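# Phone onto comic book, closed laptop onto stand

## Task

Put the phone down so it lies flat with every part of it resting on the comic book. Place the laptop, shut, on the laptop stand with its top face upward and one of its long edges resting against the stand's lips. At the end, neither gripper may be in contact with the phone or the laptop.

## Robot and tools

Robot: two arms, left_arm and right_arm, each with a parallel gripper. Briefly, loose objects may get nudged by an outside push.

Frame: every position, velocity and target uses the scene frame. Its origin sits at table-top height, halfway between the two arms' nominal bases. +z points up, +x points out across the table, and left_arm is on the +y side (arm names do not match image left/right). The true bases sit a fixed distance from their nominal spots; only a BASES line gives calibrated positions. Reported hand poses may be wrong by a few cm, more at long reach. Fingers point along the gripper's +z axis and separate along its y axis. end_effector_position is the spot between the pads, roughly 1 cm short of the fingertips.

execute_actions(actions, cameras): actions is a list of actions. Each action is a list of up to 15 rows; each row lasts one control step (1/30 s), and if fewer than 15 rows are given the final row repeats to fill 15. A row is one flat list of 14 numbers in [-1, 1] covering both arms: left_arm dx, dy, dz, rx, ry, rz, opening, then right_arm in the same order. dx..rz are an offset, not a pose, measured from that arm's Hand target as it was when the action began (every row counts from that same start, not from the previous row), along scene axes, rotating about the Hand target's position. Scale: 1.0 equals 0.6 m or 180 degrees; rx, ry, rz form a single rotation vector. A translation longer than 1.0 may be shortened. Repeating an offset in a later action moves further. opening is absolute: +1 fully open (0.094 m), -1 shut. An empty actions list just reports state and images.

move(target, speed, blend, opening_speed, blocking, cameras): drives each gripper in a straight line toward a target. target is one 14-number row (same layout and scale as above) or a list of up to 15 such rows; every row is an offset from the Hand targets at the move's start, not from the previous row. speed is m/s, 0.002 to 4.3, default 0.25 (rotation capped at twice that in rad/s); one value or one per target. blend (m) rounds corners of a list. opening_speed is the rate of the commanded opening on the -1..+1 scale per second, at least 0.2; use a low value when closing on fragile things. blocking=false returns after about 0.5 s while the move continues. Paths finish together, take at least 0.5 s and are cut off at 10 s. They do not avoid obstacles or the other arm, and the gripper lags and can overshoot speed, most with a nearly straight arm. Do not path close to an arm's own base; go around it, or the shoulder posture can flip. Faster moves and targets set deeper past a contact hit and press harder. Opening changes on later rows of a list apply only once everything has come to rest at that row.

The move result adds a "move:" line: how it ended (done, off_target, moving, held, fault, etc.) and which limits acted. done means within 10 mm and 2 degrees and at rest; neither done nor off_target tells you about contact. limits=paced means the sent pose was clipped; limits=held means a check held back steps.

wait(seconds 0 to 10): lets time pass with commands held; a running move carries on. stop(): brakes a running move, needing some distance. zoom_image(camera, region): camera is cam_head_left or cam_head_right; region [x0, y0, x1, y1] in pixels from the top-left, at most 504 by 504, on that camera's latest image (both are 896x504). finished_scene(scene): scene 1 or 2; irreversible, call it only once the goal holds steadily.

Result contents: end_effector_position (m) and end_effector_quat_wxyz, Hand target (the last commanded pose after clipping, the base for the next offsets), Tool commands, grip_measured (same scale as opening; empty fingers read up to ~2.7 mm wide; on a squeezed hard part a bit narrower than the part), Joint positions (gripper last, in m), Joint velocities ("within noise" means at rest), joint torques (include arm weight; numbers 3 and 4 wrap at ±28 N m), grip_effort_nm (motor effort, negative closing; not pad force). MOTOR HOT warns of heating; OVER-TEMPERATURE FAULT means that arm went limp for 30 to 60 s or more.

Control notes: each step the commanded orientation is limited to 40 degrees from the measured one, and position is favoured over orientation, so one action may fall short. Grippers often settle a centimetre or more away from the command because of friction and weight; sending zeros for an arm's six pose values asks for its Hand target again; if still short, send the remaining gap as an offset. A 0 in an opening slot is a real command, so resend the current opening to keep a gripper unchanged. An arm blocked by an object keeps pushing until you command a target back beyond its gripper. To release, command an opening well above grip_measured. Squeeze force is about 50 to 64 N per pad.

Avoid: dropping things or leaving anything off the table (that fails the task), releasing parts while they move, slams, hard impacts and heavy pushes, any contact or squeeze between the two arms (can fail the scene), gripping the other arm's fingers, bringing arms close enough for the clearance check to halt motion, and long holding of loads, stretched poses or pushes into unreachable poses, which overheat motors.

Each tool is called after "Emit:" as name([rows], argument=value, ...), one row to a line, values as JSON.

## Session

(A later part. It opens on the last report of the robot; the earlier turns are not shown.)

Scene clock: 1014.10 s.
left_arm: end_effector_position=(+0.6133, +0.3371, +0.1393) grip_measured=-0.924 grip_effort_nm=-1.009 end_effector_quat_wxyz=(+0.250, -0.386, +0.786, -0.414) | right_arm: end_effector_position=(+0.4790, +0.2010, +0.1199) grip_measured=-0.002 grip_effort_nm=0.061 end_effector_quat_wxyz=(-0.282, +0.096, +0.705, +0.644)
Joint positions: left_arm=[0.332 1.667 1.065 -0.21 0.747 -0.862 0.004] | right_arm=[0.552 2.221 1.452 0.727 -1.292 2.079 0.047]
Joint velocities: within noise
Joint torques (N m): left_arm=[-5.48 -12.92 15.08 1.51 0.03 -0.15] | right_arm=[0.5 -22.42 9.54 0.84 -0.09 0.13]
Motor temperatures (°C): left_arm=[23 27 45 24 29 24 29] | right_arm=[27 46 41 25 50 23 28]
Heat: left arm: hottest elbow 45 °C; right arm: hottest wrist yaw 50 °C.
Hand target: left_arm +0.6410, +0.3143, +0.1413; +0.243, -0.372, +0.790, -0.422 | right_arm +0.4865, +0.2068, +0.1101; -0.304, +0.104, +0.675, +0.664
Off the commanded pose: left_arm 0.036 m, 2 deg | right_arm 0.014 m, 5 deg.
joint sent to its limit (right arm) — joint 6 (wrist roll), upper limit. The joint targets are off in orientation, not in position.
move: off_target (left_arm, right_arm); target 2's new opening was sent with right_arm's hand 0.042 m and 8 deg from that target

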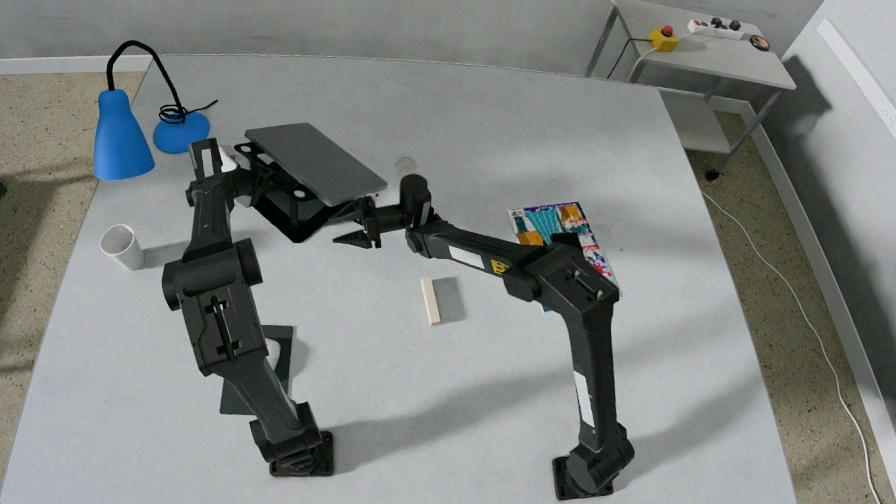

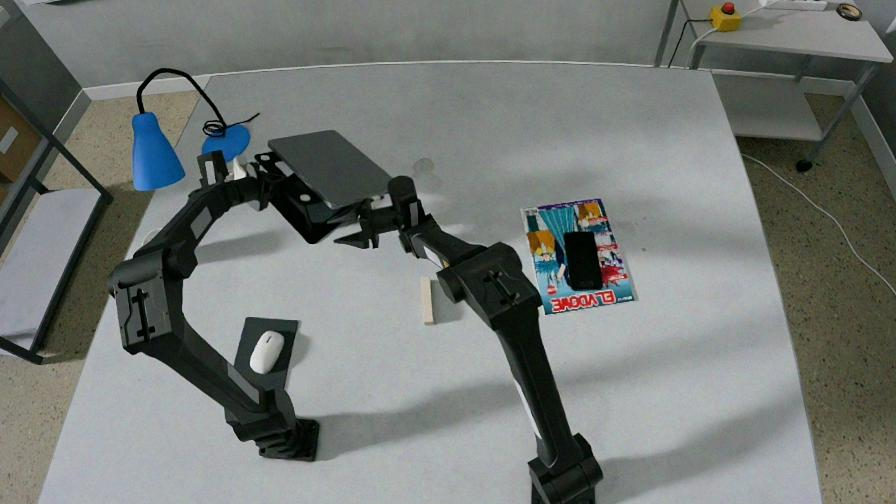

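Emit:
move([
  [0,0,0,0,0,0,-1.0,0.05,-0.25,-0.02,0,0,0,0.0],
  [0,0,0,0,0,0,-1.0,-0.1,-0.6,0.1,0,0,0,0.0],
], speed=0.2)

Emit:
zoom_image(camera="cam_head_left", region=[225, 110, 405, 260])

Emit:
zoom_image(camera="cam_head_right", region=[245, 115, 405, 255])

Scene clock: 1036.53 s.
left_arm: end_effector_position=(+0.6133, +0.3371, +0.1393) grip_measured=-0.924 grip_effort_nm=-1.009 end_effector_quat_wxyz=(+0.250, -0.386, +0.786, -0.414) | right_arm: end_effector_position=(+0.4299, -0.1491, +0.1664) grip_measured=-0.001 grip_effort_nm=0.066 end_effector_quat_wxyz=(-0.208, +0.216, +0.673, +0.676)
Joint positions: left_arm=[0.332 1.667 1.065 -0.21 0.747 -0.862 0.004] | right_arm=[-0.03 1.767 0.814 0.804 -1.583 2.031 0.047]
Joint velocities: within noise
Joint torques (N m): left_arm=[-5.25 -13.92 15.1 1.57 0 -0.22] | right_arm=[-0.09 -17.55 4.71 1.21 -0.13 0.02]
Motor temperatures (°C): left_arm=[23 27 45 24 28 24 29] | right_arm=[27 45 42 25 39 23 27]
Heat: left arm: hottest elbow 45 °C; right arm: hottest shoulder 45 °C.
Hand target: left_arm +0.6410, +0.3143, +0.1413; +0.243, -0.372, +0.790, -0.422 | right_arm +0.4265, -0.1532, +0.1701; -0.304, +0.104, +0.675, +0.664
Off the commanded pose: left_arm 0.036 m, 2 deg | right_arm 0.007 m, 17 deg.
joint sent to its limit (right arm) — joint 5 (wrist yaw), lower limit. The joint targets are off in orientation, not in position.
move: off_target (left_arm, right_arm)

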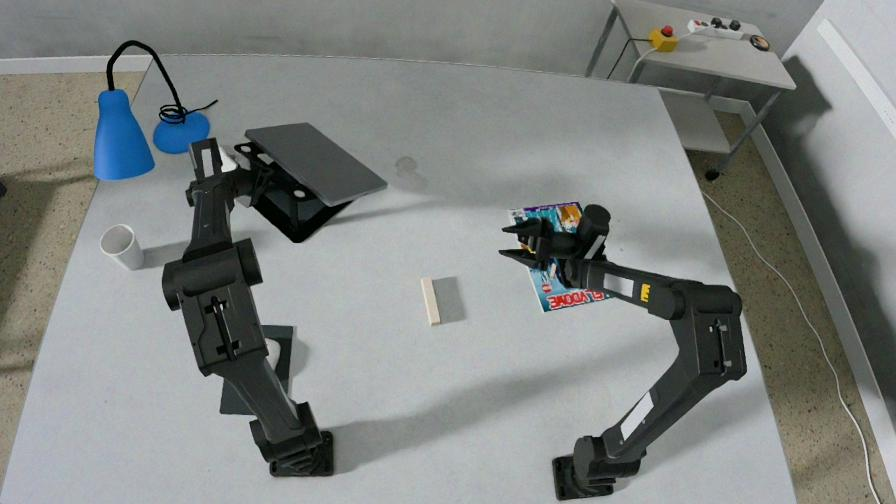

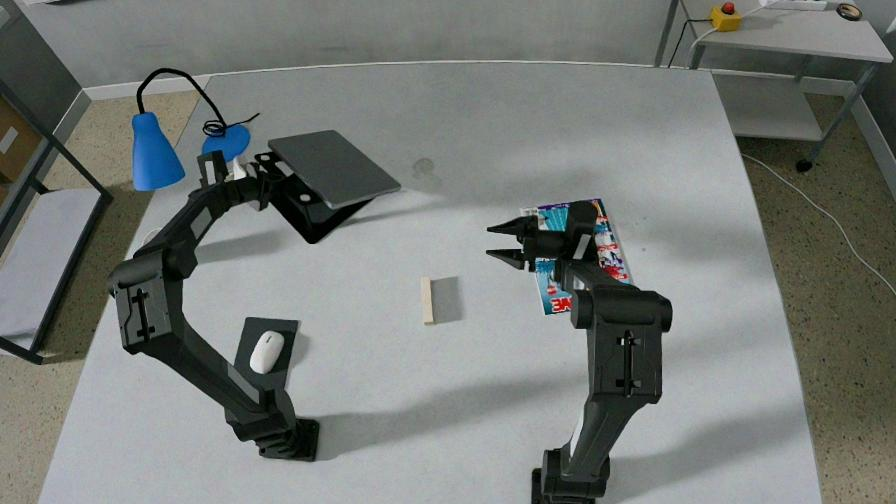

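Scaled by 2.800.

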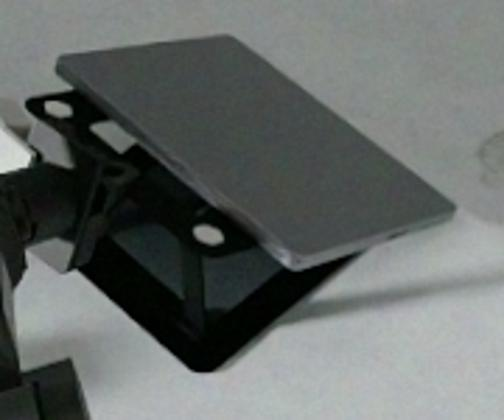

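Scaled by 3.150.

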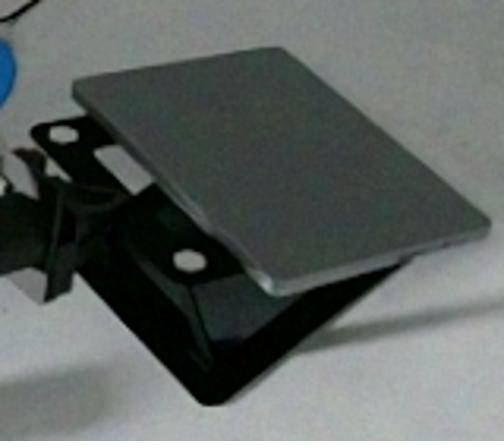

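Emit:
move(target=[-0.045,0.035,0,0,0,0,-1,0,0,0,0,0,0,0], speed=0.05, cameras=[])

Emit:
move(target=[0,0,0,0,0,0,-0.3,0,0,0,0,0,0,0], speed=0.05, opening_speed=0.4)

Scene clock: 1055.20 s.
left_arm: end_effector_position=(+0.6123, +0.3377, +0.1400) grip_measured=-0.924 grip_effort_nm=-1.009 end_effector_quat_wxyz=(+0.250, -0.380, +0.786, -0.419) | right_arm: end_effector_position=(+0.4299, -0.1491, +0.1664) grip_measured=-0.001 grip_effort_nm=0.066 end_effector_quat_wxyz=(-0.208, +0.216, +0.673, +0.676)
Joint positions: left_arm=[0.337 1.668 1.065 -0.21 0.764 -0.851 0.004] | right_arm=[-0.03 1.767 0.814 0.804 -1.583 2.03 0.047]
Joint velocities: within noise
Joint torques (N m): left_arm=[-2.2 -16.26 11.36 0.2 0.86 0.26] | right_arm=[-0.09 -17.49 4.81 1.2 -0.13 0.03]
Motor temperatures (°C): left_arm=[23 27 45 24 28 24 30] | right_arm=[27 43 39 25 36 23 27]
Heat: left arm: hottest elbow 45 °C; right arm: hottest shoulder 43 °C.
Hand target: left_arm +0.6140, +0.3352, +0.1412; +0.243, -0.372, +0.790, -0.422 | right_arm +0.4265, -0.1532, +0.1701; -0.304, +0.104, +0.675, +0.664
Off the commanded pose: left_arm 0.003 m, 1 deg | right_arm 0.007 m, 17 deg.
joint sent to its limit (right arm) — joint 5 (wrist yaw), lower limit. The joint targets are off in orientation, not in position.
move: off_target (right_arm)
No camera images: "cameras" was empty.

Scene clock: 1058.47 s.
left_arm: end_effector_position=(+0.6092, +0.3350, +0.1383) grip_measured=-0.302 grip_effort_nm=0.129 end_effector_quat_wxyz=(+0.241, -0.378, +0.789, -0.421) | right_arm: end_effector_position=(+0.4299, -0.1491, +0.1664) grip_measured=-0.001 grip_effort_nm=0.061 end_effector_quat_wxyz=(-0.208, +0.216, +0.673, +0.676)
Joint positions: left_arm=[0.337 1.668 1.065 -0.231 0.775 -0.84 0.033] | right_arm=[-0.03 1.767 0.814 0.804 -1.583 2.03 0.047]
Joint velocities: within noise
Joint torques (N m): left_arm=[-1.08 -16.5 11.51 1.17 0.4 0.17] | right_arm=[-0.09 -17.49 4.83 1.22 -0.13 0.03]
Motor temperatures (°C): left_arm=[23 27 45 24 28 24 29] | right_arm=[27 42 38 25 36 23 27]
Heat: left arm: hottest elbow 45 °C; right arm: hottest shoulder 42 °C.
Hand target: left_arm +0.6140, +0.3351, +0.1414; +0.243, -0.372, +0.790, -0.422 | right_arm +0.4265, -0.1532, +0.1701; -0.304, +0.104, +0.675, +0.664
Off the commanded pose: left_arm 0.006 m, 1 deg | right_arm 0.007 m, 17 deg.
joint sent to its limit (right arm) — joint 5 (wrist yaw), lower limit. The joint targets are off in orientation, not in position.
move: off_target (right_arm)

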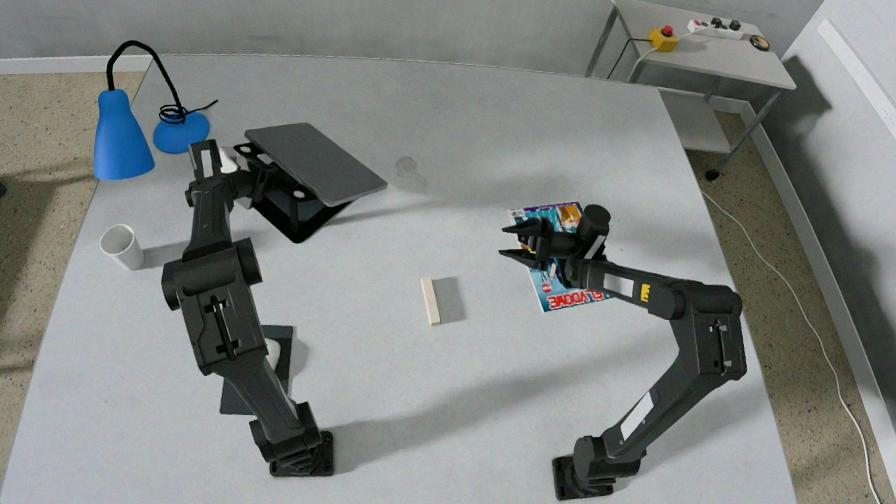

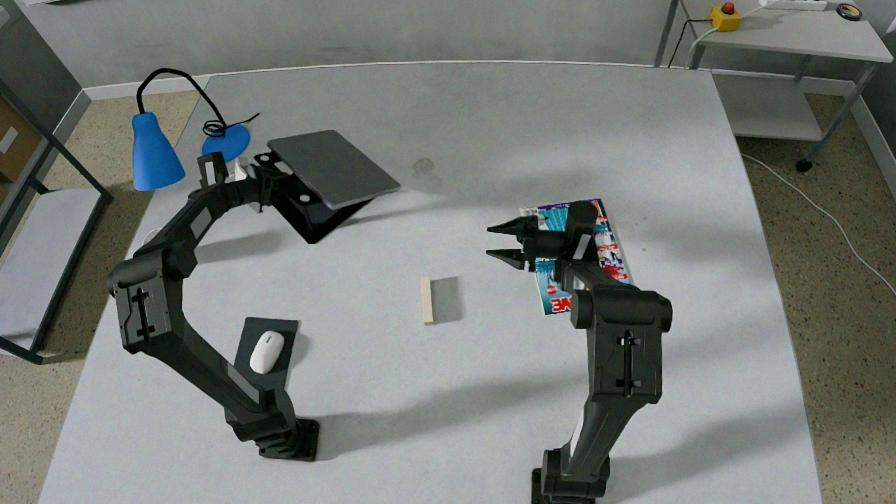

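Emit:
move(target=[-0.14,0.1,0.085,0,0,0,-0.2,0,0,0,0,0,0,0], speed=0.12, cameras=[])

Emit:
move(target=[-0.2,0.1,0.12,0,0,0,-0.2,-0.2,-0.2,0,0,0,0,0], speed=0.25)

Emit:
zoom_image(camera="cam_head_left", region=[200, 100, 410, 260])

Emit:
zoom_image(camera="cam_head_right", region=[220, 100, 430, 260])

Scene clock: 1066.33 s.
left_arm: end_effector_position=(+0.5351, +0.3924, +0.1849) grip_measured=-0.202 grip_effort_nm=0.129 end_effector_quat_wxyz=(+0.236, -0.374, +0.791, -0.423) | right_arm: end_effector_position=(+0.4299, -0.1491, +0.1664) grip_measured=-0.001 grip_effort_nm=0.066 end_effector_quat_wxyz=(-0.208, +0.216, +0.673, +0.677)
Joint positions: left_arm=[0.518 1.523 1.053 -0.54 0.893 -0.611 0.037] | right_arm=[-0.03 1.767 0.814 0.804 -1.583 2.03 0.047]
Joint velocities: within noise
Joint torques (N m): left_arm=[-1.03 -16.56 9.96 0.91 0.49 0.14] | right_arm=[-0.03 -17.49 4.81 1.24 -0.13 0.03]
Motor temperatures (°C): left_arm=[23 28 44 24 28 24 29] | right_arm=[27 42 38 25 36 23 26]
Heat: left arm: hottest elbow 44 °C; right arm: hottest shoulder 42 °C.
Hand target: left_arm +0.5299, +0.3952, +0.1922; +0.242, -0.372, +0.790, -0.422 | right_arm +0.4265, -0.1532, +0.1701; -0.304, +0.104, +0.675, +0.664
Off the commanded pose: left_arm 0.009 m, 1 deg | right_arm 0.007 m, 17 deg.
joint sent to its limit (right arm) — joint 5 (wrist yaw), lower limit. The joint targets are off in orientation, not in position.
move: off_target (right_arm)
No camera images: "cameras" was empty.

Scene clock: 1068.23 s.
left_arm: end_effector_position=(+0.3994, +0.4369, +0.2365) grip_measured=-0.202 grip_effort_nm=0.129 end_effector_quat_wxyz=(+0.214, -0.385, +0.787, -0.432) | right_arm: end_effector_position=(+0.3109, -0.2696, +0.1682) grip_measured=-0.001 grip_effort_nm=0.061 end_effector_quat_wxyz=(-0.080, +0.344, +0.617, +0.704)
Joint positions: left_arm=[0.812 1.353 1.053 -1.154 1.002 -0.134 0.037] | right_arm=[-0.414 1.43 0.379 0.839 -1.583 1.98 0.047]
Joint velocities: within noise
Joint torques (N m): left_arm=[-0.38 -11.81 16.57 0.32 0.65 0.16] | right_arm=[-0.38 -10.52 4.18 1.29 -0.16 0.07]
Motor temperatures (°C): left_arm=[23 28 43 24 28 24 29] | right_arm=[27 42 37 25 35 23 26]
Heat: left arm: hottest elbow 43 °C; right arm: hottest shoulder 42 °C.
Hand target: left_arm +0.4100, +0.4551, +0.2643; +0.243, -0.372, +0.791, -0.422 | right_arm +0.3064, -0.2732, +0.1702; -0.304, +0.103, +0.675, +0.664
Off the commanded pose: left_arm 0.035 m, 4 deg | right_arm 0.006 m, 39 deg.
joint sent to its limit (right arm) — joint 5 (wrist yaw), lower limit. The joint targets are off in orientation, not in position.
move: off_target (left_arm, right_arm)

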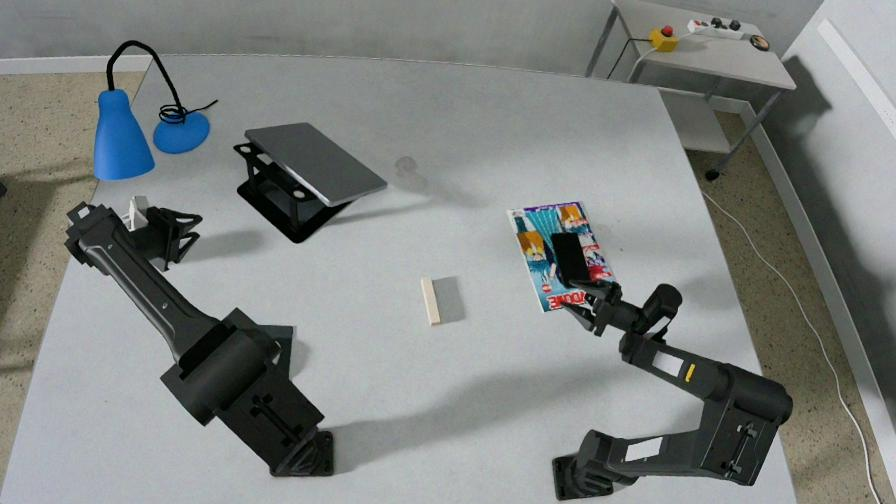

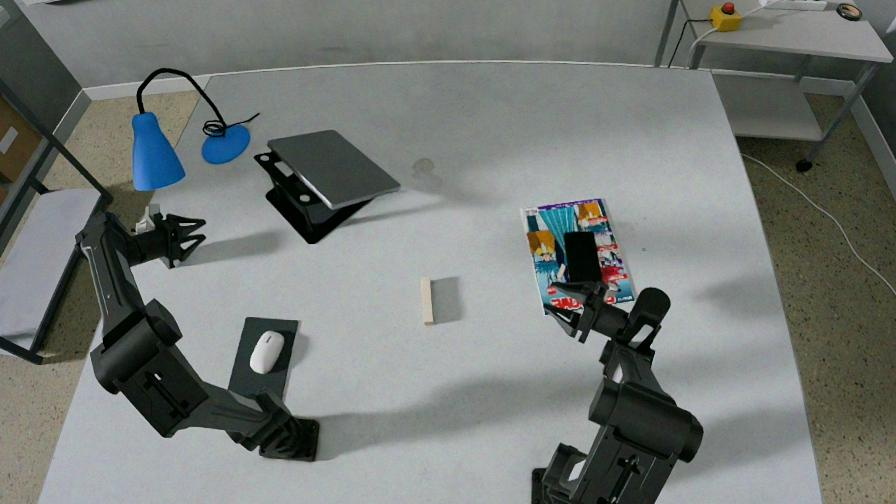

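Scaled by 2.400.

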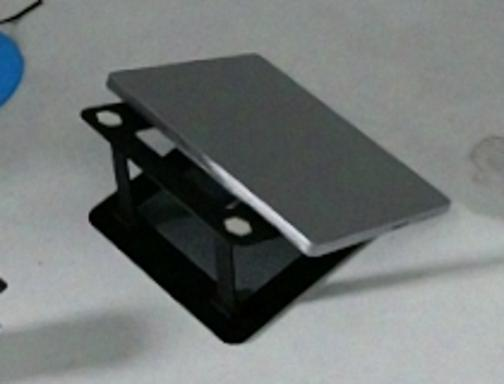

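Scaled by 2.400.

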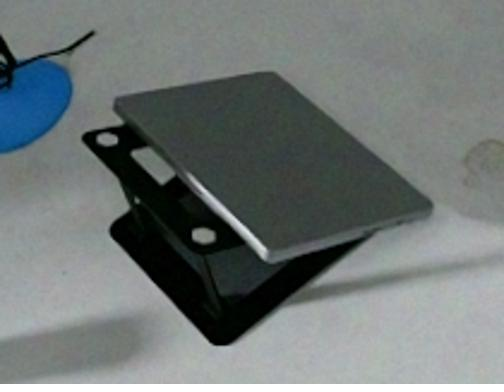

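Emit:
zoom_image(camera="cam_head_left", region=[300, 150, 400, 220])

Emit:
zoom_image(camera="cam_head_right", region=[310, 150, 410, 220])

Emit:
zoom_image(camera="cam_head_left", region=[230, 110, 330, 180])

Emit:
zoom_image(camera="cam_head_right", region=[250, 115, 350, 185])

Scaled by 5.040.

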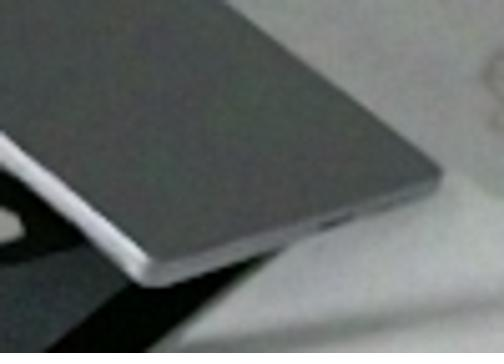

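Scaled by 5.040.

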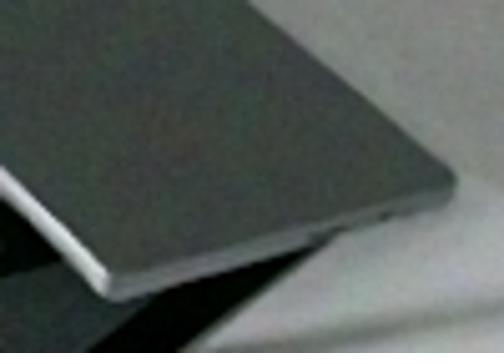

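Scaled by 5.040.

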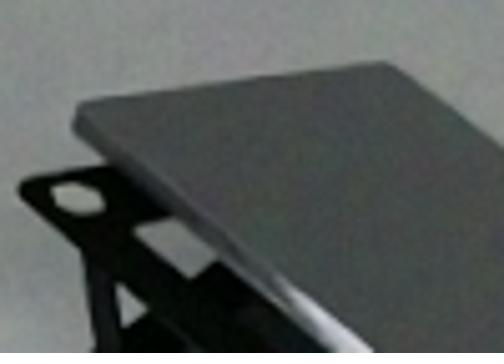

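Scaled by 5.040.

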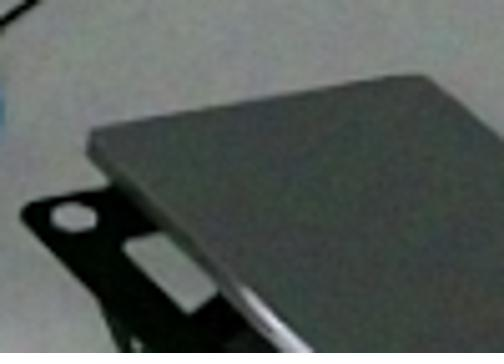

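Emit:
move(target=[0.117,-0.258,-0.14,0.043,0.051,-0.039,-1,0,0,0,0,0,0,0], speed=0.2)

Emit:
zoom_image(camera="cam_head_left", region=[200, 100, 410, 260])

Emit:
zoom_image(camera="cam_head_right", region=[220, 100, 430, 260])

Scene clock: 1098.53 s.
left_arm: end_effector_position=(+0.4792, +0.3043, +0.1887) grip_measured=-0.981 grip_effort_nm=-0.994 end_effector_quat_wxyz=(+0.182, -0.337, +0.855, -0.350) | right_arm: end_effector_position=(+0.3109, -0.2696, +0.1682) grip_measured=-0.001 grip_effort_nm=0.056 end_effector_quat_wxyz=(-0.080, +0.344, +0.617, +0.704)
Joint positions: left_arm=[0.357 1.324 0.947 -0.749 0.702 -0.532 0.001] | right_arm=[-0.414 1.43 0.379 0.839 -1.583 1.98 0.047]
Joint velocities: within noise
Joint torques (N m): left_arm=[-2.49 -10.87 9.47 1.48 0.23 -0.06] | right_arm=[-0.38 -10.58 4.19 1.28 -0.16 0.07]
Motor temperatures (°C): left_arm=[23 27 43 24 29 24 28] | right_arm=[27 40 36 25 34 23 26]
Heat: left arm: hottest elbow 43 °C; right arm: hottest shoulder 40 °C.
Hand target: left_arm +0.4802, +0.3004, +0.1803; +0.177, -0.338, +0.855, -0.350 | right_arm +0.3064, -0.2731, +0.1702; -0.304, +0.103, +0.675, +0.664
Off the commanded pose: left_arm 0.009 m, 1 deg | right_arm 0.006 m, 39 deg.
joint sent to its limit (right arm) — joint 5 (wrist yaw), lower limit. The joint targets are off in orientation, not in position.
move: off_target (right_arm)

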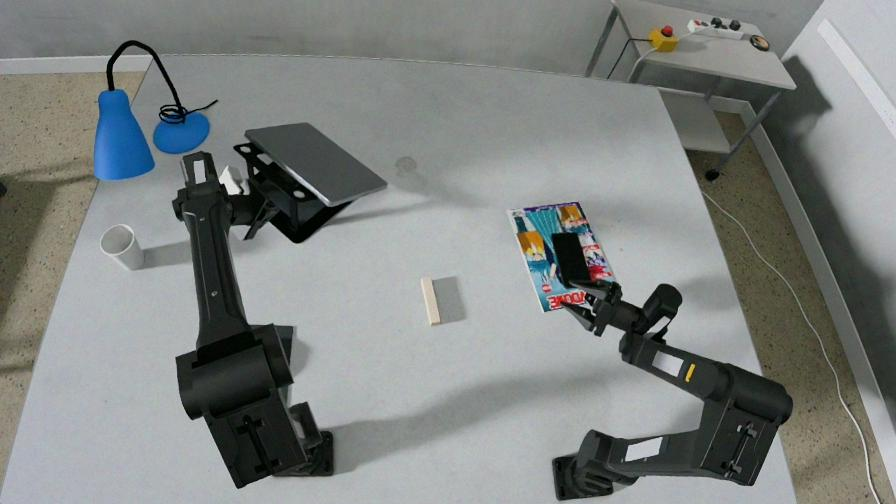

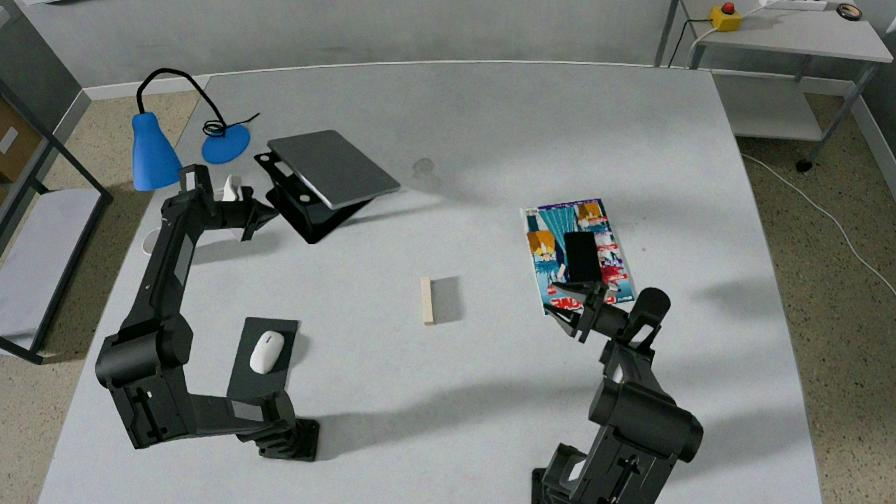

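Scaled by 2.400.

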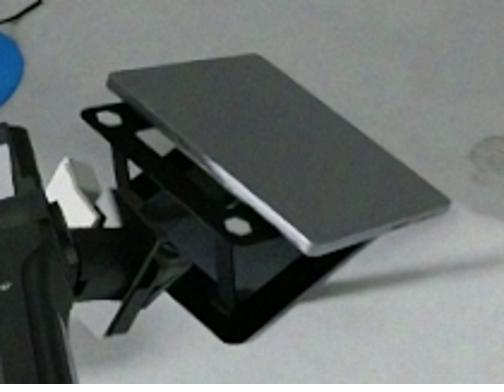

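Scaled by 2.400.

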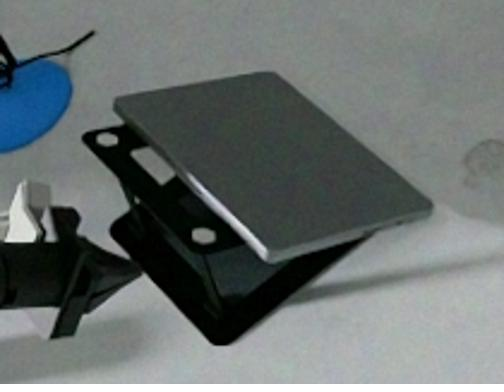

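Emit:
move(target=[0.075,-0.058,-0.083,0,0,0,-1,0,0,0,0,0,0,0], speed=0.08)

Emit:
zoom_image(camera="cam_head_left", region=[230, 130, 380, 250])

Emit:
zoom_image(camera="cam_head_right", region=[250, 130, 400, 250])

Scene clock: 1106.43 s.
left_arm: end_effector_position=(+0.5244, +0.2717, +0.1365) grip_measured=-0.981 grip_effort_nm=-0.994 end_effector_quat_wxyz=(+0.180, -0.340, +0.854, -0.350) | right_arm: end_effector_position=(+0.3109, -0.2697, +0.1682) grip_measured=-0.001 grip_effort_nm=0.066 end_effector_quat_wxyz=(-0.079, +0.344, +0.617, +0.704)
Joint positions: left_arm=[0.242 1.466 0.93 -0.513 0.648 -0.666 0.001] | right_arm=[-0.414 1.43 0.379 0.839 -1.583 1.98 0.047]
Joint velocities: within noise
Joint torques (N m): left_arm=[-2.9 -12.28 8.99 1.78 0.16 -0.08] | right_arm=[-0.44 -10.52 4.19 1.28 -0.17 0.07]
Motor temperatures (°C): left_arm=[23 27 42 24 28 24 29] | right_arm=[26 39 36 25 33 23 26]
Heat: left arm: hottest elbow 42 °C; right arm: hottest shoulder 39 °C.
Hand target: left_arm +0.5252, +0.2655, +0.1304; +0.177, -0.338, +0.855, -0.350 | right_arm +0.3064, -0.2733, +0.1702; -0.304, +0.104, +0.675, +0.664
Off the commanded pose: left_arm 0.009 m, 0 deg | right_arm 0.006 m, 39 deg.
joint sent to its limit (right arm) — joint 5 (wrist yaw), lower limit. The joint targets are off in orientation, not in position.
move: off_target (right_arm)

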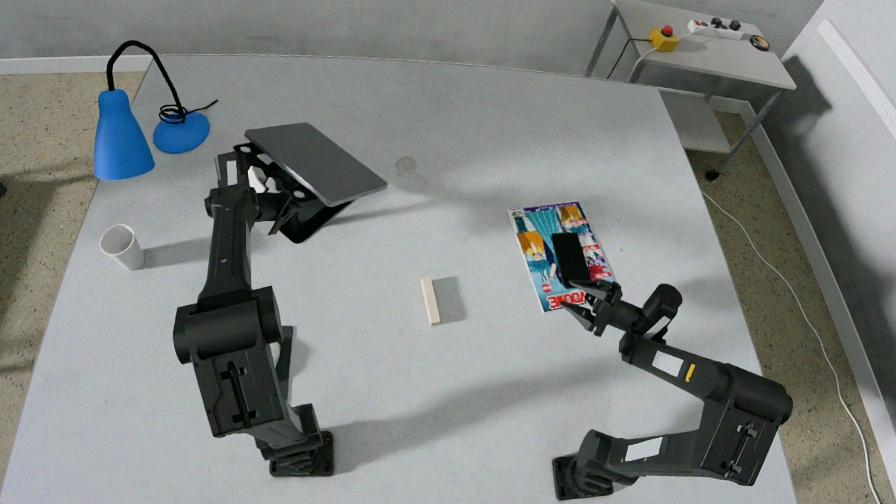

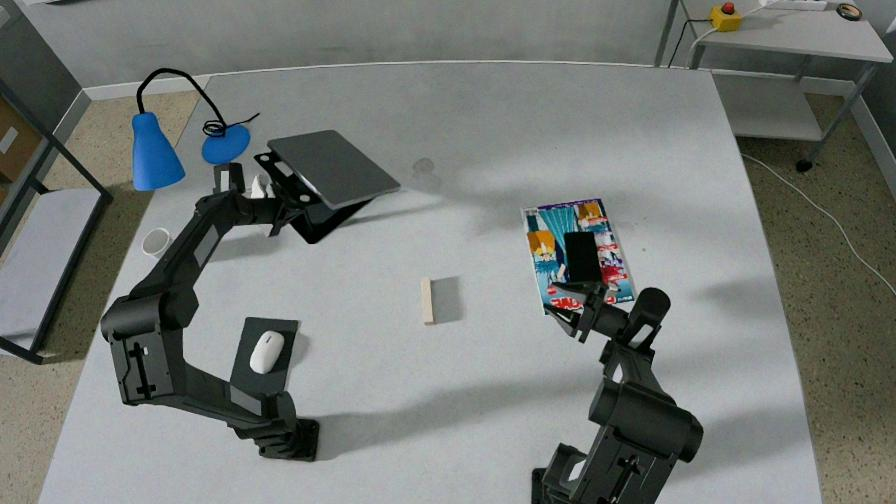

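Scaled by 3.360.

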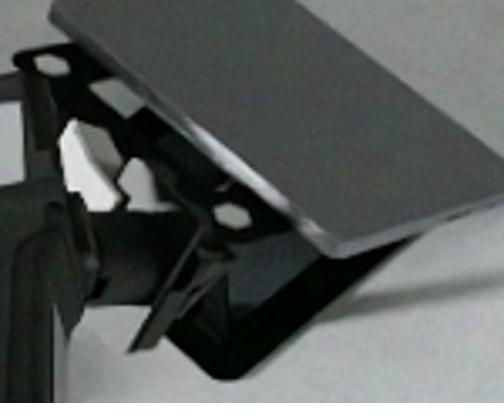

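Scaled by 3.360.

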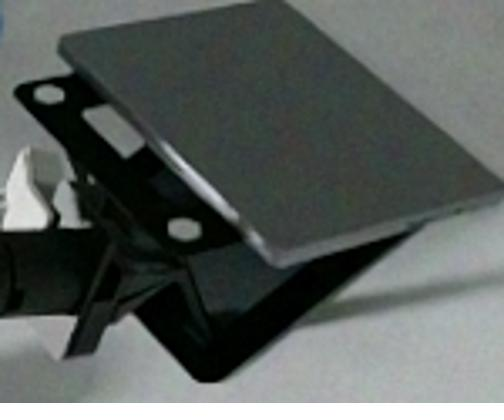

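Emit:
move([
  [0,0,0.075,0,0,0,-1,0,0,0,0,0,0,0],
  [0.078,-0.015,0.06,0,0,0,-1,0,0,0,0,0,0,0],
], speed=0.08)

Emit:
zoom_image(camera="cam_head_left", region=[230, 130, 380, 250])

Emit:
zoom_image(camera="cam_head_right", region=[250, 130, 400, 250])

Scene clock: 1112.53 s.
left_arm: end_effector_position=(+0.5256, +0.2463, +0.1370) grip_measured=-0.981 grip_effort_nm=-0.994 end_effector_quat_wxyz=(+0.132, -0.353, +0.858, -0.349) | right_arm: end_effector_position=(+0.3109, -0.2697, +0.1682) grip_measured=-0.001 grip_effort_nm=0.071 end_effector_quat_wxyz=(-0.079, +0.344, +0.617, +0.704)
Joint positions: left_arm=[0.188 1.485 0.976 -0.606 0.637 -0.716 0.001] | right_arm=[-0.414 1.43 0.379 0.839 -1.583 1.98 0.047]
Joint velocities: within noise
Joint torques (N m): left_arm=[-1.26 -10.99 19.32 1.83 -0.25 -0.02] | right_arm=[-0.32 -10.46 4.19 1.29 -0.17 0.07]
Motor temperatures (°C): left_arm=[23 27 42 24 28 24 29] | right_arm=[26 39 36 25 33 23 26]
Heat: left arm: hottest elbow 42 °C; right arm: hottest shoulder 39 °C.
Hand target: left_arm +0.5721, +0.2567, +0.1665; +0.177, -0.338, +0.855, -0.350 | right_arm +0.3064, -0.2733, +0.1702; -0.304, +0.104, +0.675, +0.664
Off the commanded pose: left_arm 0.056 m, 5 deg | right_arm 0.006 m, 39 deg.
joint sent to its limit (right arm) — joint 5 (wrist yaw), lower limit. The joint targets are off in orientation, not in position.
move: off_target (left_arm, right_arm)

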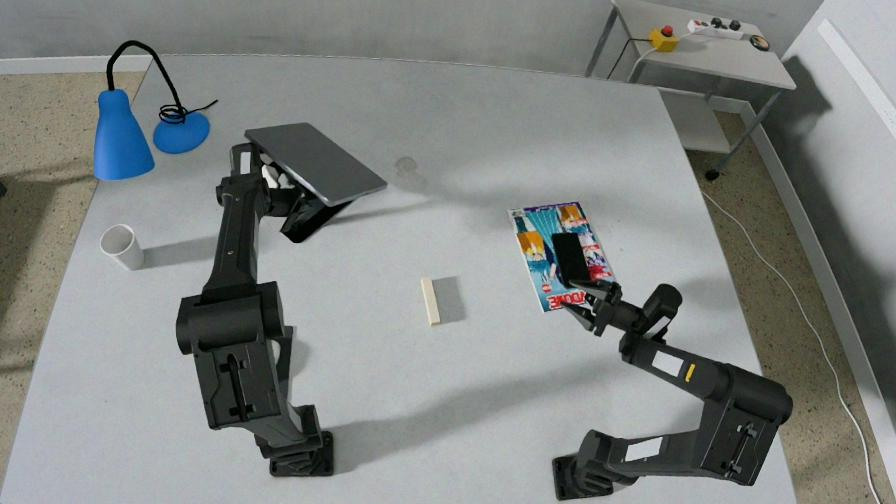

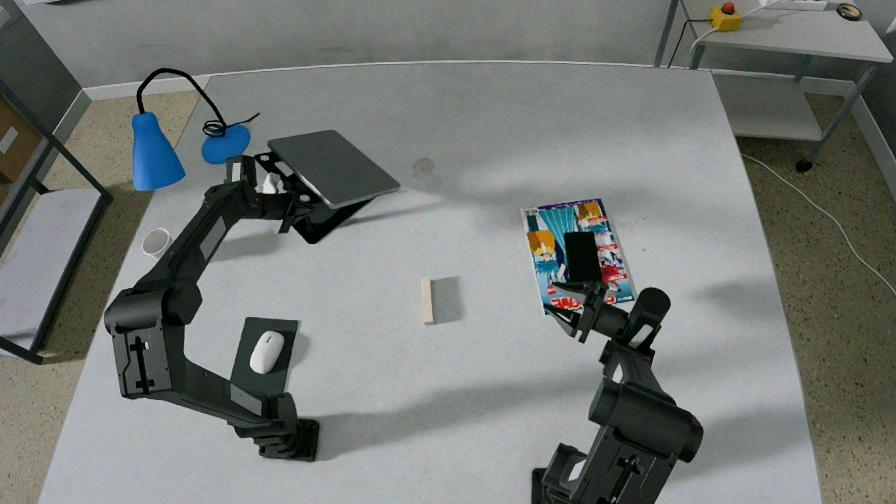

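Scaled by 3.360.

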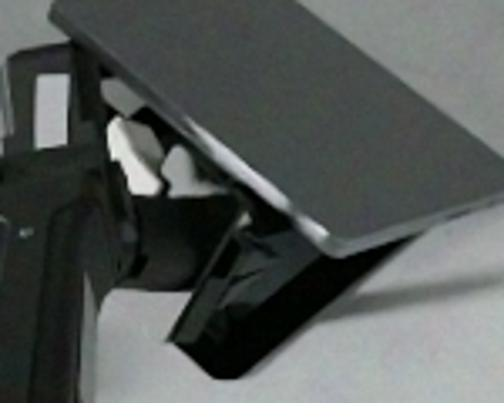

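Scaled by 3.360.

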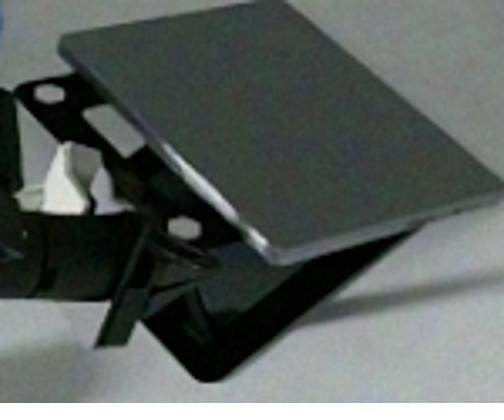

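Emit:
move(target=[-0.08,-0.005,-0.055,0,0,0,-1,0,0,0,0,0,0,0], speed=0.08, cameras=[])

Emit:
move(target=[-0.1,0.06,0,0,0,0,-1,0,0,0,0,0,0,0], speed=0.12, cameras=[])

Emit:
move(target=[0,0,0.13,0,0,0,-1,0,0,0,0,0,0,0], speed=0.12)

Emit:
zoom_image(camera="cam_head_left", region=[230, 110, 400, 250])

Emit:
zoom_image(camera="cam_head_right", region=[240, 110, 410, 250])

Scene clock: 1117.77 s.
left_arm: end_effector_position=(+0.5248, +0.2459, +0.1337) grip_measured=-0.981 grip_effort_nm=-0.984 end_effector_quat_wxyz=(+0.164, -0.337, +0.857, -0.354) | right_arm: end_effector_position=(+0.3109, -0.2697, +0.1682) grip_measured=-0.001 grip_effort_nm=0.066 end_effector_quat_wxyz=(-0.079, +0.344, +0.617, +0.704)
Joint positions: left_arm=[0.188 1.466 0.925 -0.505 0.639 -0.71 0.001] | right_arm=[-0.414 1.43 0.379 0.839 -1.583 1.98 0.047]
Joint velocities: within noise
Joint torques (N m): left_arm=[-0.15 -13.57 8.53 1.74 -0.05 0.14] | right_arm=[-0.38 -10.58 4.19 1.29 -0.16 0.07]
Motor temperatures (°C): left_arm=[23 27 44 24 28 24 29] | right_arm=[26 39 35 25 33 23 26]
Heat: left arm: hottest elbow 44 °C; right arm: hottest shoulder 39 °C.
Hand target: left_arm +0.5241, +0.2536, +0.1335; +0.177, -0.339, +0.855, -0.350 | right_arm +0.3064, -0.2733, +0.1702; -0.304, +0.104, +0.675, +0.664
Off the commanded pose: left_arm 0.008 m, 2 deg | right_arm 0.006 m, 39 deg.
joint sent to its limit (right arm) — joint 5 (wrist yaw), lower limit. The joint targets are off in orientation, not in position.
move: off_target (right_arm)
No camera images: "cameras" was empty.

Scene clock: 1119.33 s.
left_arm: end_effector_position=(+0.4699, +0.2865, +0.1301) grip_measured=-0.981 grip_effort_nm=-0.989 end_effector_quat_wxyz=(+0.173, -0.338, +0.856, -0.351) | right_arm: end_effector_position=(+0.3109, -0.2697, +0.1682) grip_measured=-0.001 grip_effort_nm=0.061 end_effector_quat_wxyz=(-0.079, +0.344, +0.617, +0.704)
Joint positions: left_arm=[0.323 1.367 0.819 -0.573 0.691 -0.565 0.001] | right_arm=[-0.414 1.43 0.379 0.839 -1.583 1.98 0.047]
Joint velocities: within noise
Joint torques (N m): left_arm=[-0.67 -13.51 8.95 0.53 0.45 0.11] | right_arm=[-0.38 -10.52 4.18 1.29 -0.17 0.07]
Motor temperatures (°C): left_arm=[23 27 43 24 28 24 29] | right_arm=[26 39 35 25 33 23 26]
Heat: left arm: hottest elbow 43 °C; right arm: hottest shoulder 39 °C.
Hand target: left_arm +0.4640, +0.2896, +0.1336; +0.177, -0.338, +0.855, -0.350 | right_arm +0.3064, -0.2733, +0.1702; -0.304, +0.104, +0.675, +0.664
Off the commanded pose: left_arm 0.007 m, 0 deg | right_arm 0.006 m, 39 deg.
joint sent to its limit (right arm) — joint 5 (wrist yaw), lower limit. The joint targets are off in orientation, not in position.
move: off_target (right_arm)
No camera images: "cameras" was empty.

Scene clock: 1120.77 s.
left_arm: end_effector_position=(+0.4451, +0.2776, +0.1782) grip_measured=-0.981 grip_effort_nm=-0.989 end_effector_quat_wxyz=(+0.142, -0.351, +0.857, -0.350) | right_arm: end_effector_position=(+0.3109, -0.2697, +0.1682) grip_measured=-0.001 grip_effort_nm=0.066 end_effector_quat_wxyz=(-0.079, +0.344, +0.617, +0.704)
Joint positions: left_arm=[0.323 1.257 0.876 -0.808 0.691 -0.564 0.001] | right_arm=[-0.414 1.43 0.379 0.839 -1.583 1.98 0.047]
Joint velocities: within noise
Joint torques (N m): left_arm=[-0.26 -10.81 16.75 0.46 0.45 0.13] | right_arm=[-0.44 -10.52 4.18 1.26 -0.17 0.07]
Motor temperatures (°C): left_arm=[23 27 43 24 28 24 29] | right_arm=[26 39 35 25 32 23 26]
Heat: left arm: hottest elbow 43 °C; right arm: hottest shoulder 39 °C.
Hand target: left_arm +0.4640, +0.2896, +0.2116; +0.177, -0.338, +0.855, -0.350 | right_arm +0.3064, -0.2733, +0.1702; -0.304, +0.104, +0.675, +0.664
Off the commanded pose: left_arm 0.040 m, 4 deg | right_arm 0.006 m, 39 deg.
joint sent to its limit (right arm) — joint 5 (wrist yaw), lower limit. The joint targets are off in orientation, not in position.
move: off_target (left_arm, right_arm)

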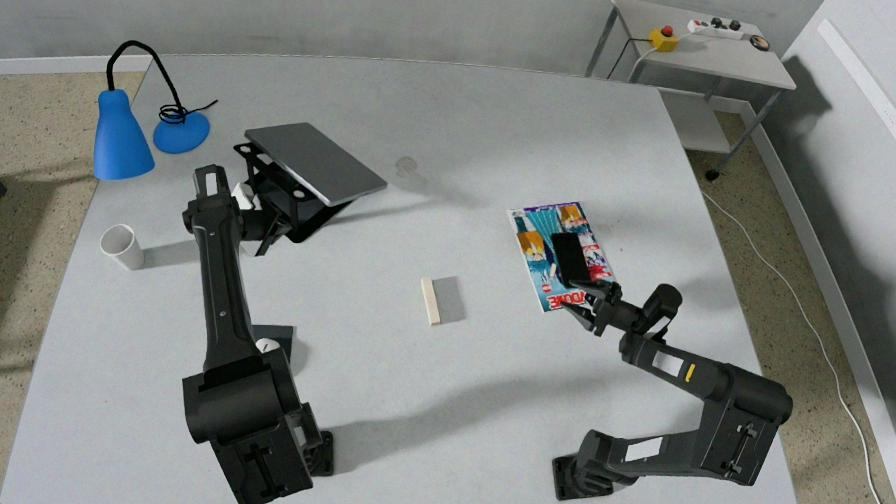

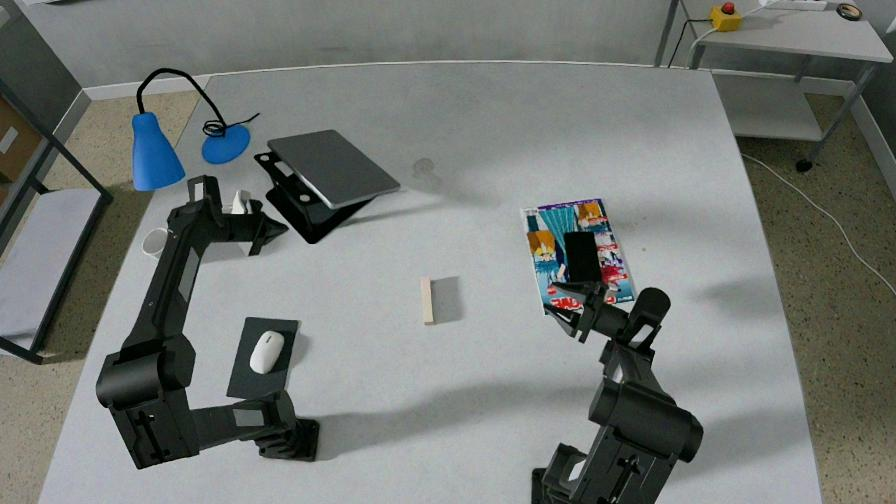

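Scaled by 2.965.

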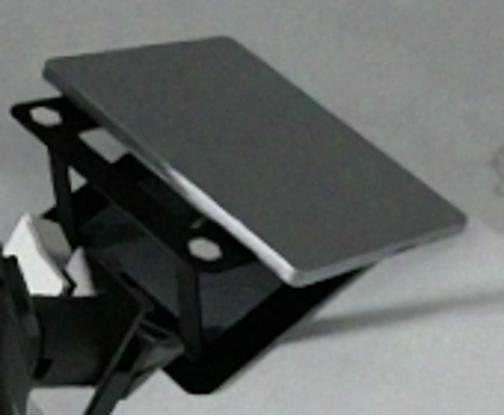

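Scaled by 2.965.

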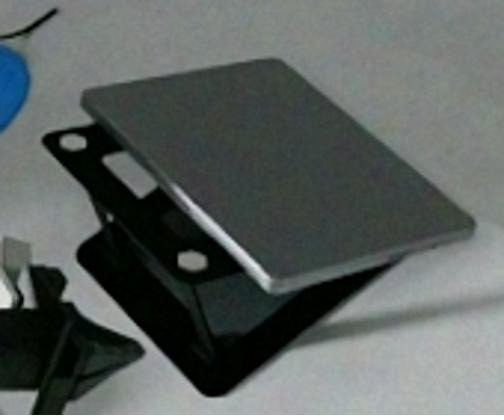

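Emit:
move([
  [0,0,0.06,0,0,0,-1,0,0,0,0,0,0,0],
  [0.127,-0.042,0.06,0,0,0,-1,0,0,0,0,0,0,0],
], speed=0.15, cameras=[])

Emit:
execute_actions(actions=[])

Emit:
zoom_image(camera="cam_head_left", region=[230, 110, 400, 250])

Emit:
zoom_image(camera="cam_head_right", region=[240, 110, 410, 250])

Scene clock: 1131.93 s.
left_arm: end_effector_position=(+0.5129, +0.2636, +0.2168) grip_measured=-0.981 grip_effort_nm=-0.989 end_effector_quat_wxyz=(+0.144, -0.355, +0.857, -0.346) | right_arm: end_effector_position=(+0.3109, -0.2697, +0.1682) grip_measured=-0.001 grip_effort_nm=0.061 end_effector_quat_wxyz=(-0.079, +0.344, +0.617, +0.704)
Joint positions: left_arm=[0.231 1.37 1.083 -0.833 0.643 -0.678 0.001] | right_arm=[-0.414 1.43 0.379 0.839 -1.583 1.98 0.047]
Joint velocities: within noise
Joint torques (N m): left_arm=[-2.73 -11.87 17.57 1.58 0.14 -0.03] | right_arm=[-0.38 -10.52 4.19 1.28 -0.17 0.08]
Motor temperatures (°C): left_arm=[23 27 45 24 28 24 29] | right_arm=[26 38 35 25 32 23 26]
Heat: left arm: hottest elbow 45 °C; right arm: hottest shoulder 38 °C.
Hand target: left_arm +0.5402, +0.2645, +0.2474; +0.177, -0.339, +0.855, -0.350 | right_arm +0.3064, -0.2732, +0.1702; -0.304, +0.104, +0.675, +0.664
Off the commanded pose: left_arm 0.041 m, 4 deg | right_arm 0.006 m, 39 deg.
joint sent to its limit (right arm) — joint 5 (wrist yaw), lower limit. The joint targets are off in orientation, not in position.
move: off_target (left_arm, right_arm)
No camera images: "cameras" was empty.

Scene clock: 1131.93 s.
left_arm: end_effector_position=(+0.5129, +0.2636, +0.2168) grip_measured=-0.981 grip_effort_nm=-0.989 end_effector_quat_wxyz=(+0.144, -0.355, +0.857, -0.346) | right_arm: end_effector_position=(+0.3109, -0.2697, +0.1682) grip_measured=-0.001 grip_effort_nm=0.061 end_effector_quat_wxyz=(-0.079, +0.344, +0.617, +0.704)
Joint positions: left_arm=[0.231 1.37 1.083 -0.833 0.643 -0.678 0.001] | right_arm=[-0.414 1.43 0.379 0.839 -1.583 1.98 0.047]
Joint velocities: within noise
Joint torques (N m): left_arm=[-2.73 -11.87 17.57 1.58 0.14 -0.03] | right_arm=[-0.38 -10.52 4.19 1.28 -0.17 0.08]
Motor temperatures (°C): left_arm=[23 27 45 24 28 24 29] | right_arm=[26 38 35 25 32 23 26]
Heat: left arm: hottest elbow 45 °C; right arm: hottest shoulder 38 °C.
Hand target: left_arm +0.5402, +0.2645, +0.2474; +0.177, -0.339, +0.855, -0.350 | right_arm +0.3064, -0.2732, +0.1702; -0.304, +0.104, +0.675, +0.664
Tool commands: left_gripper/opening=-1.0 right_gripper/opening=+0.0
Off the commanded pose: left_arm 0.041 m, 4 deg | right_arm 0.006 m, 39 deg.

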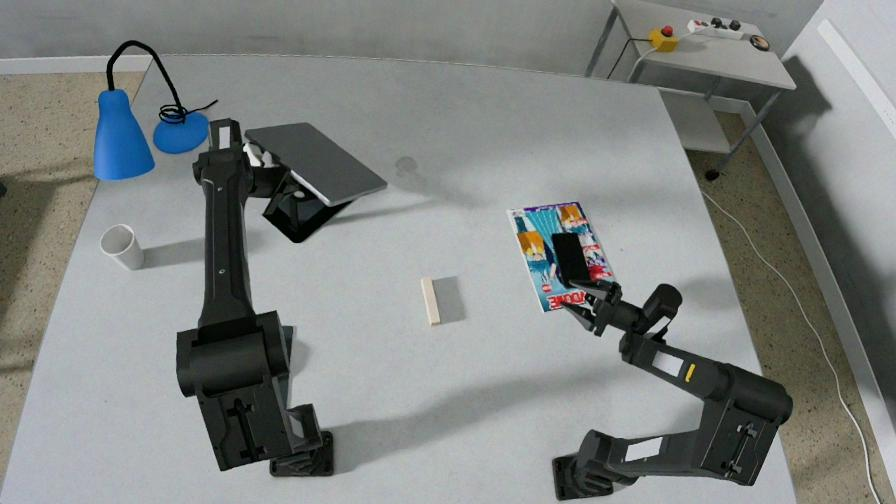

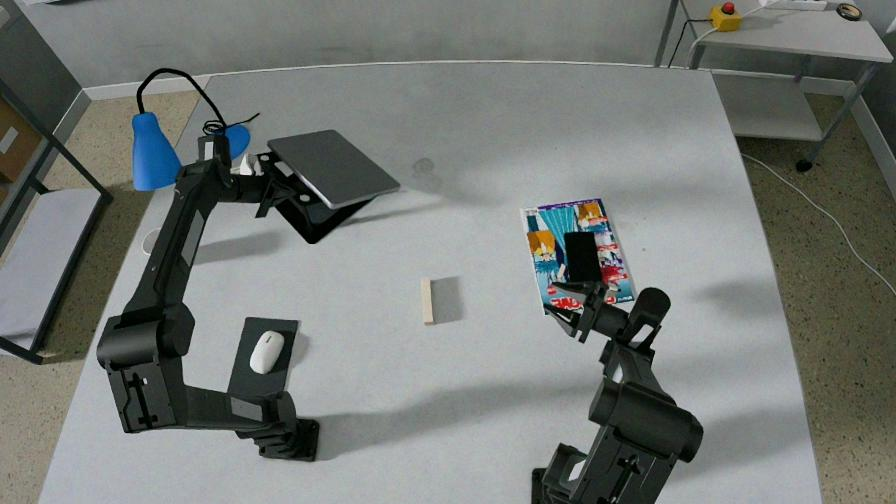

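Scaled by 2.965.

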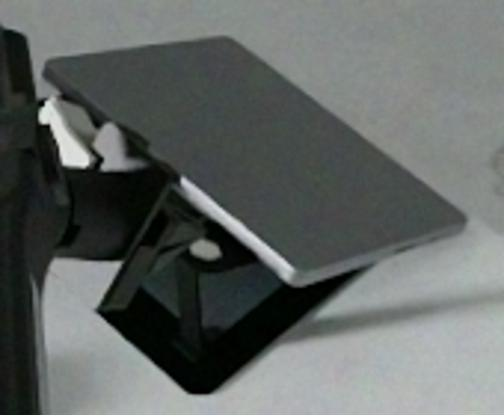

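Scaled by 2.965.

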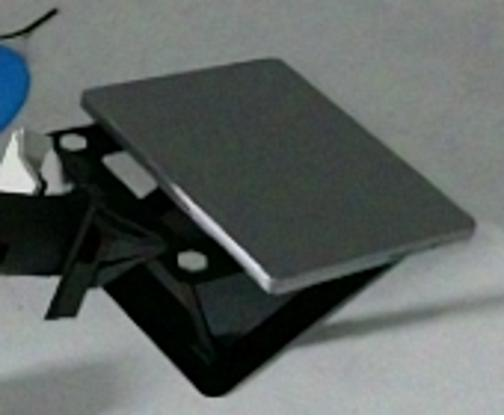

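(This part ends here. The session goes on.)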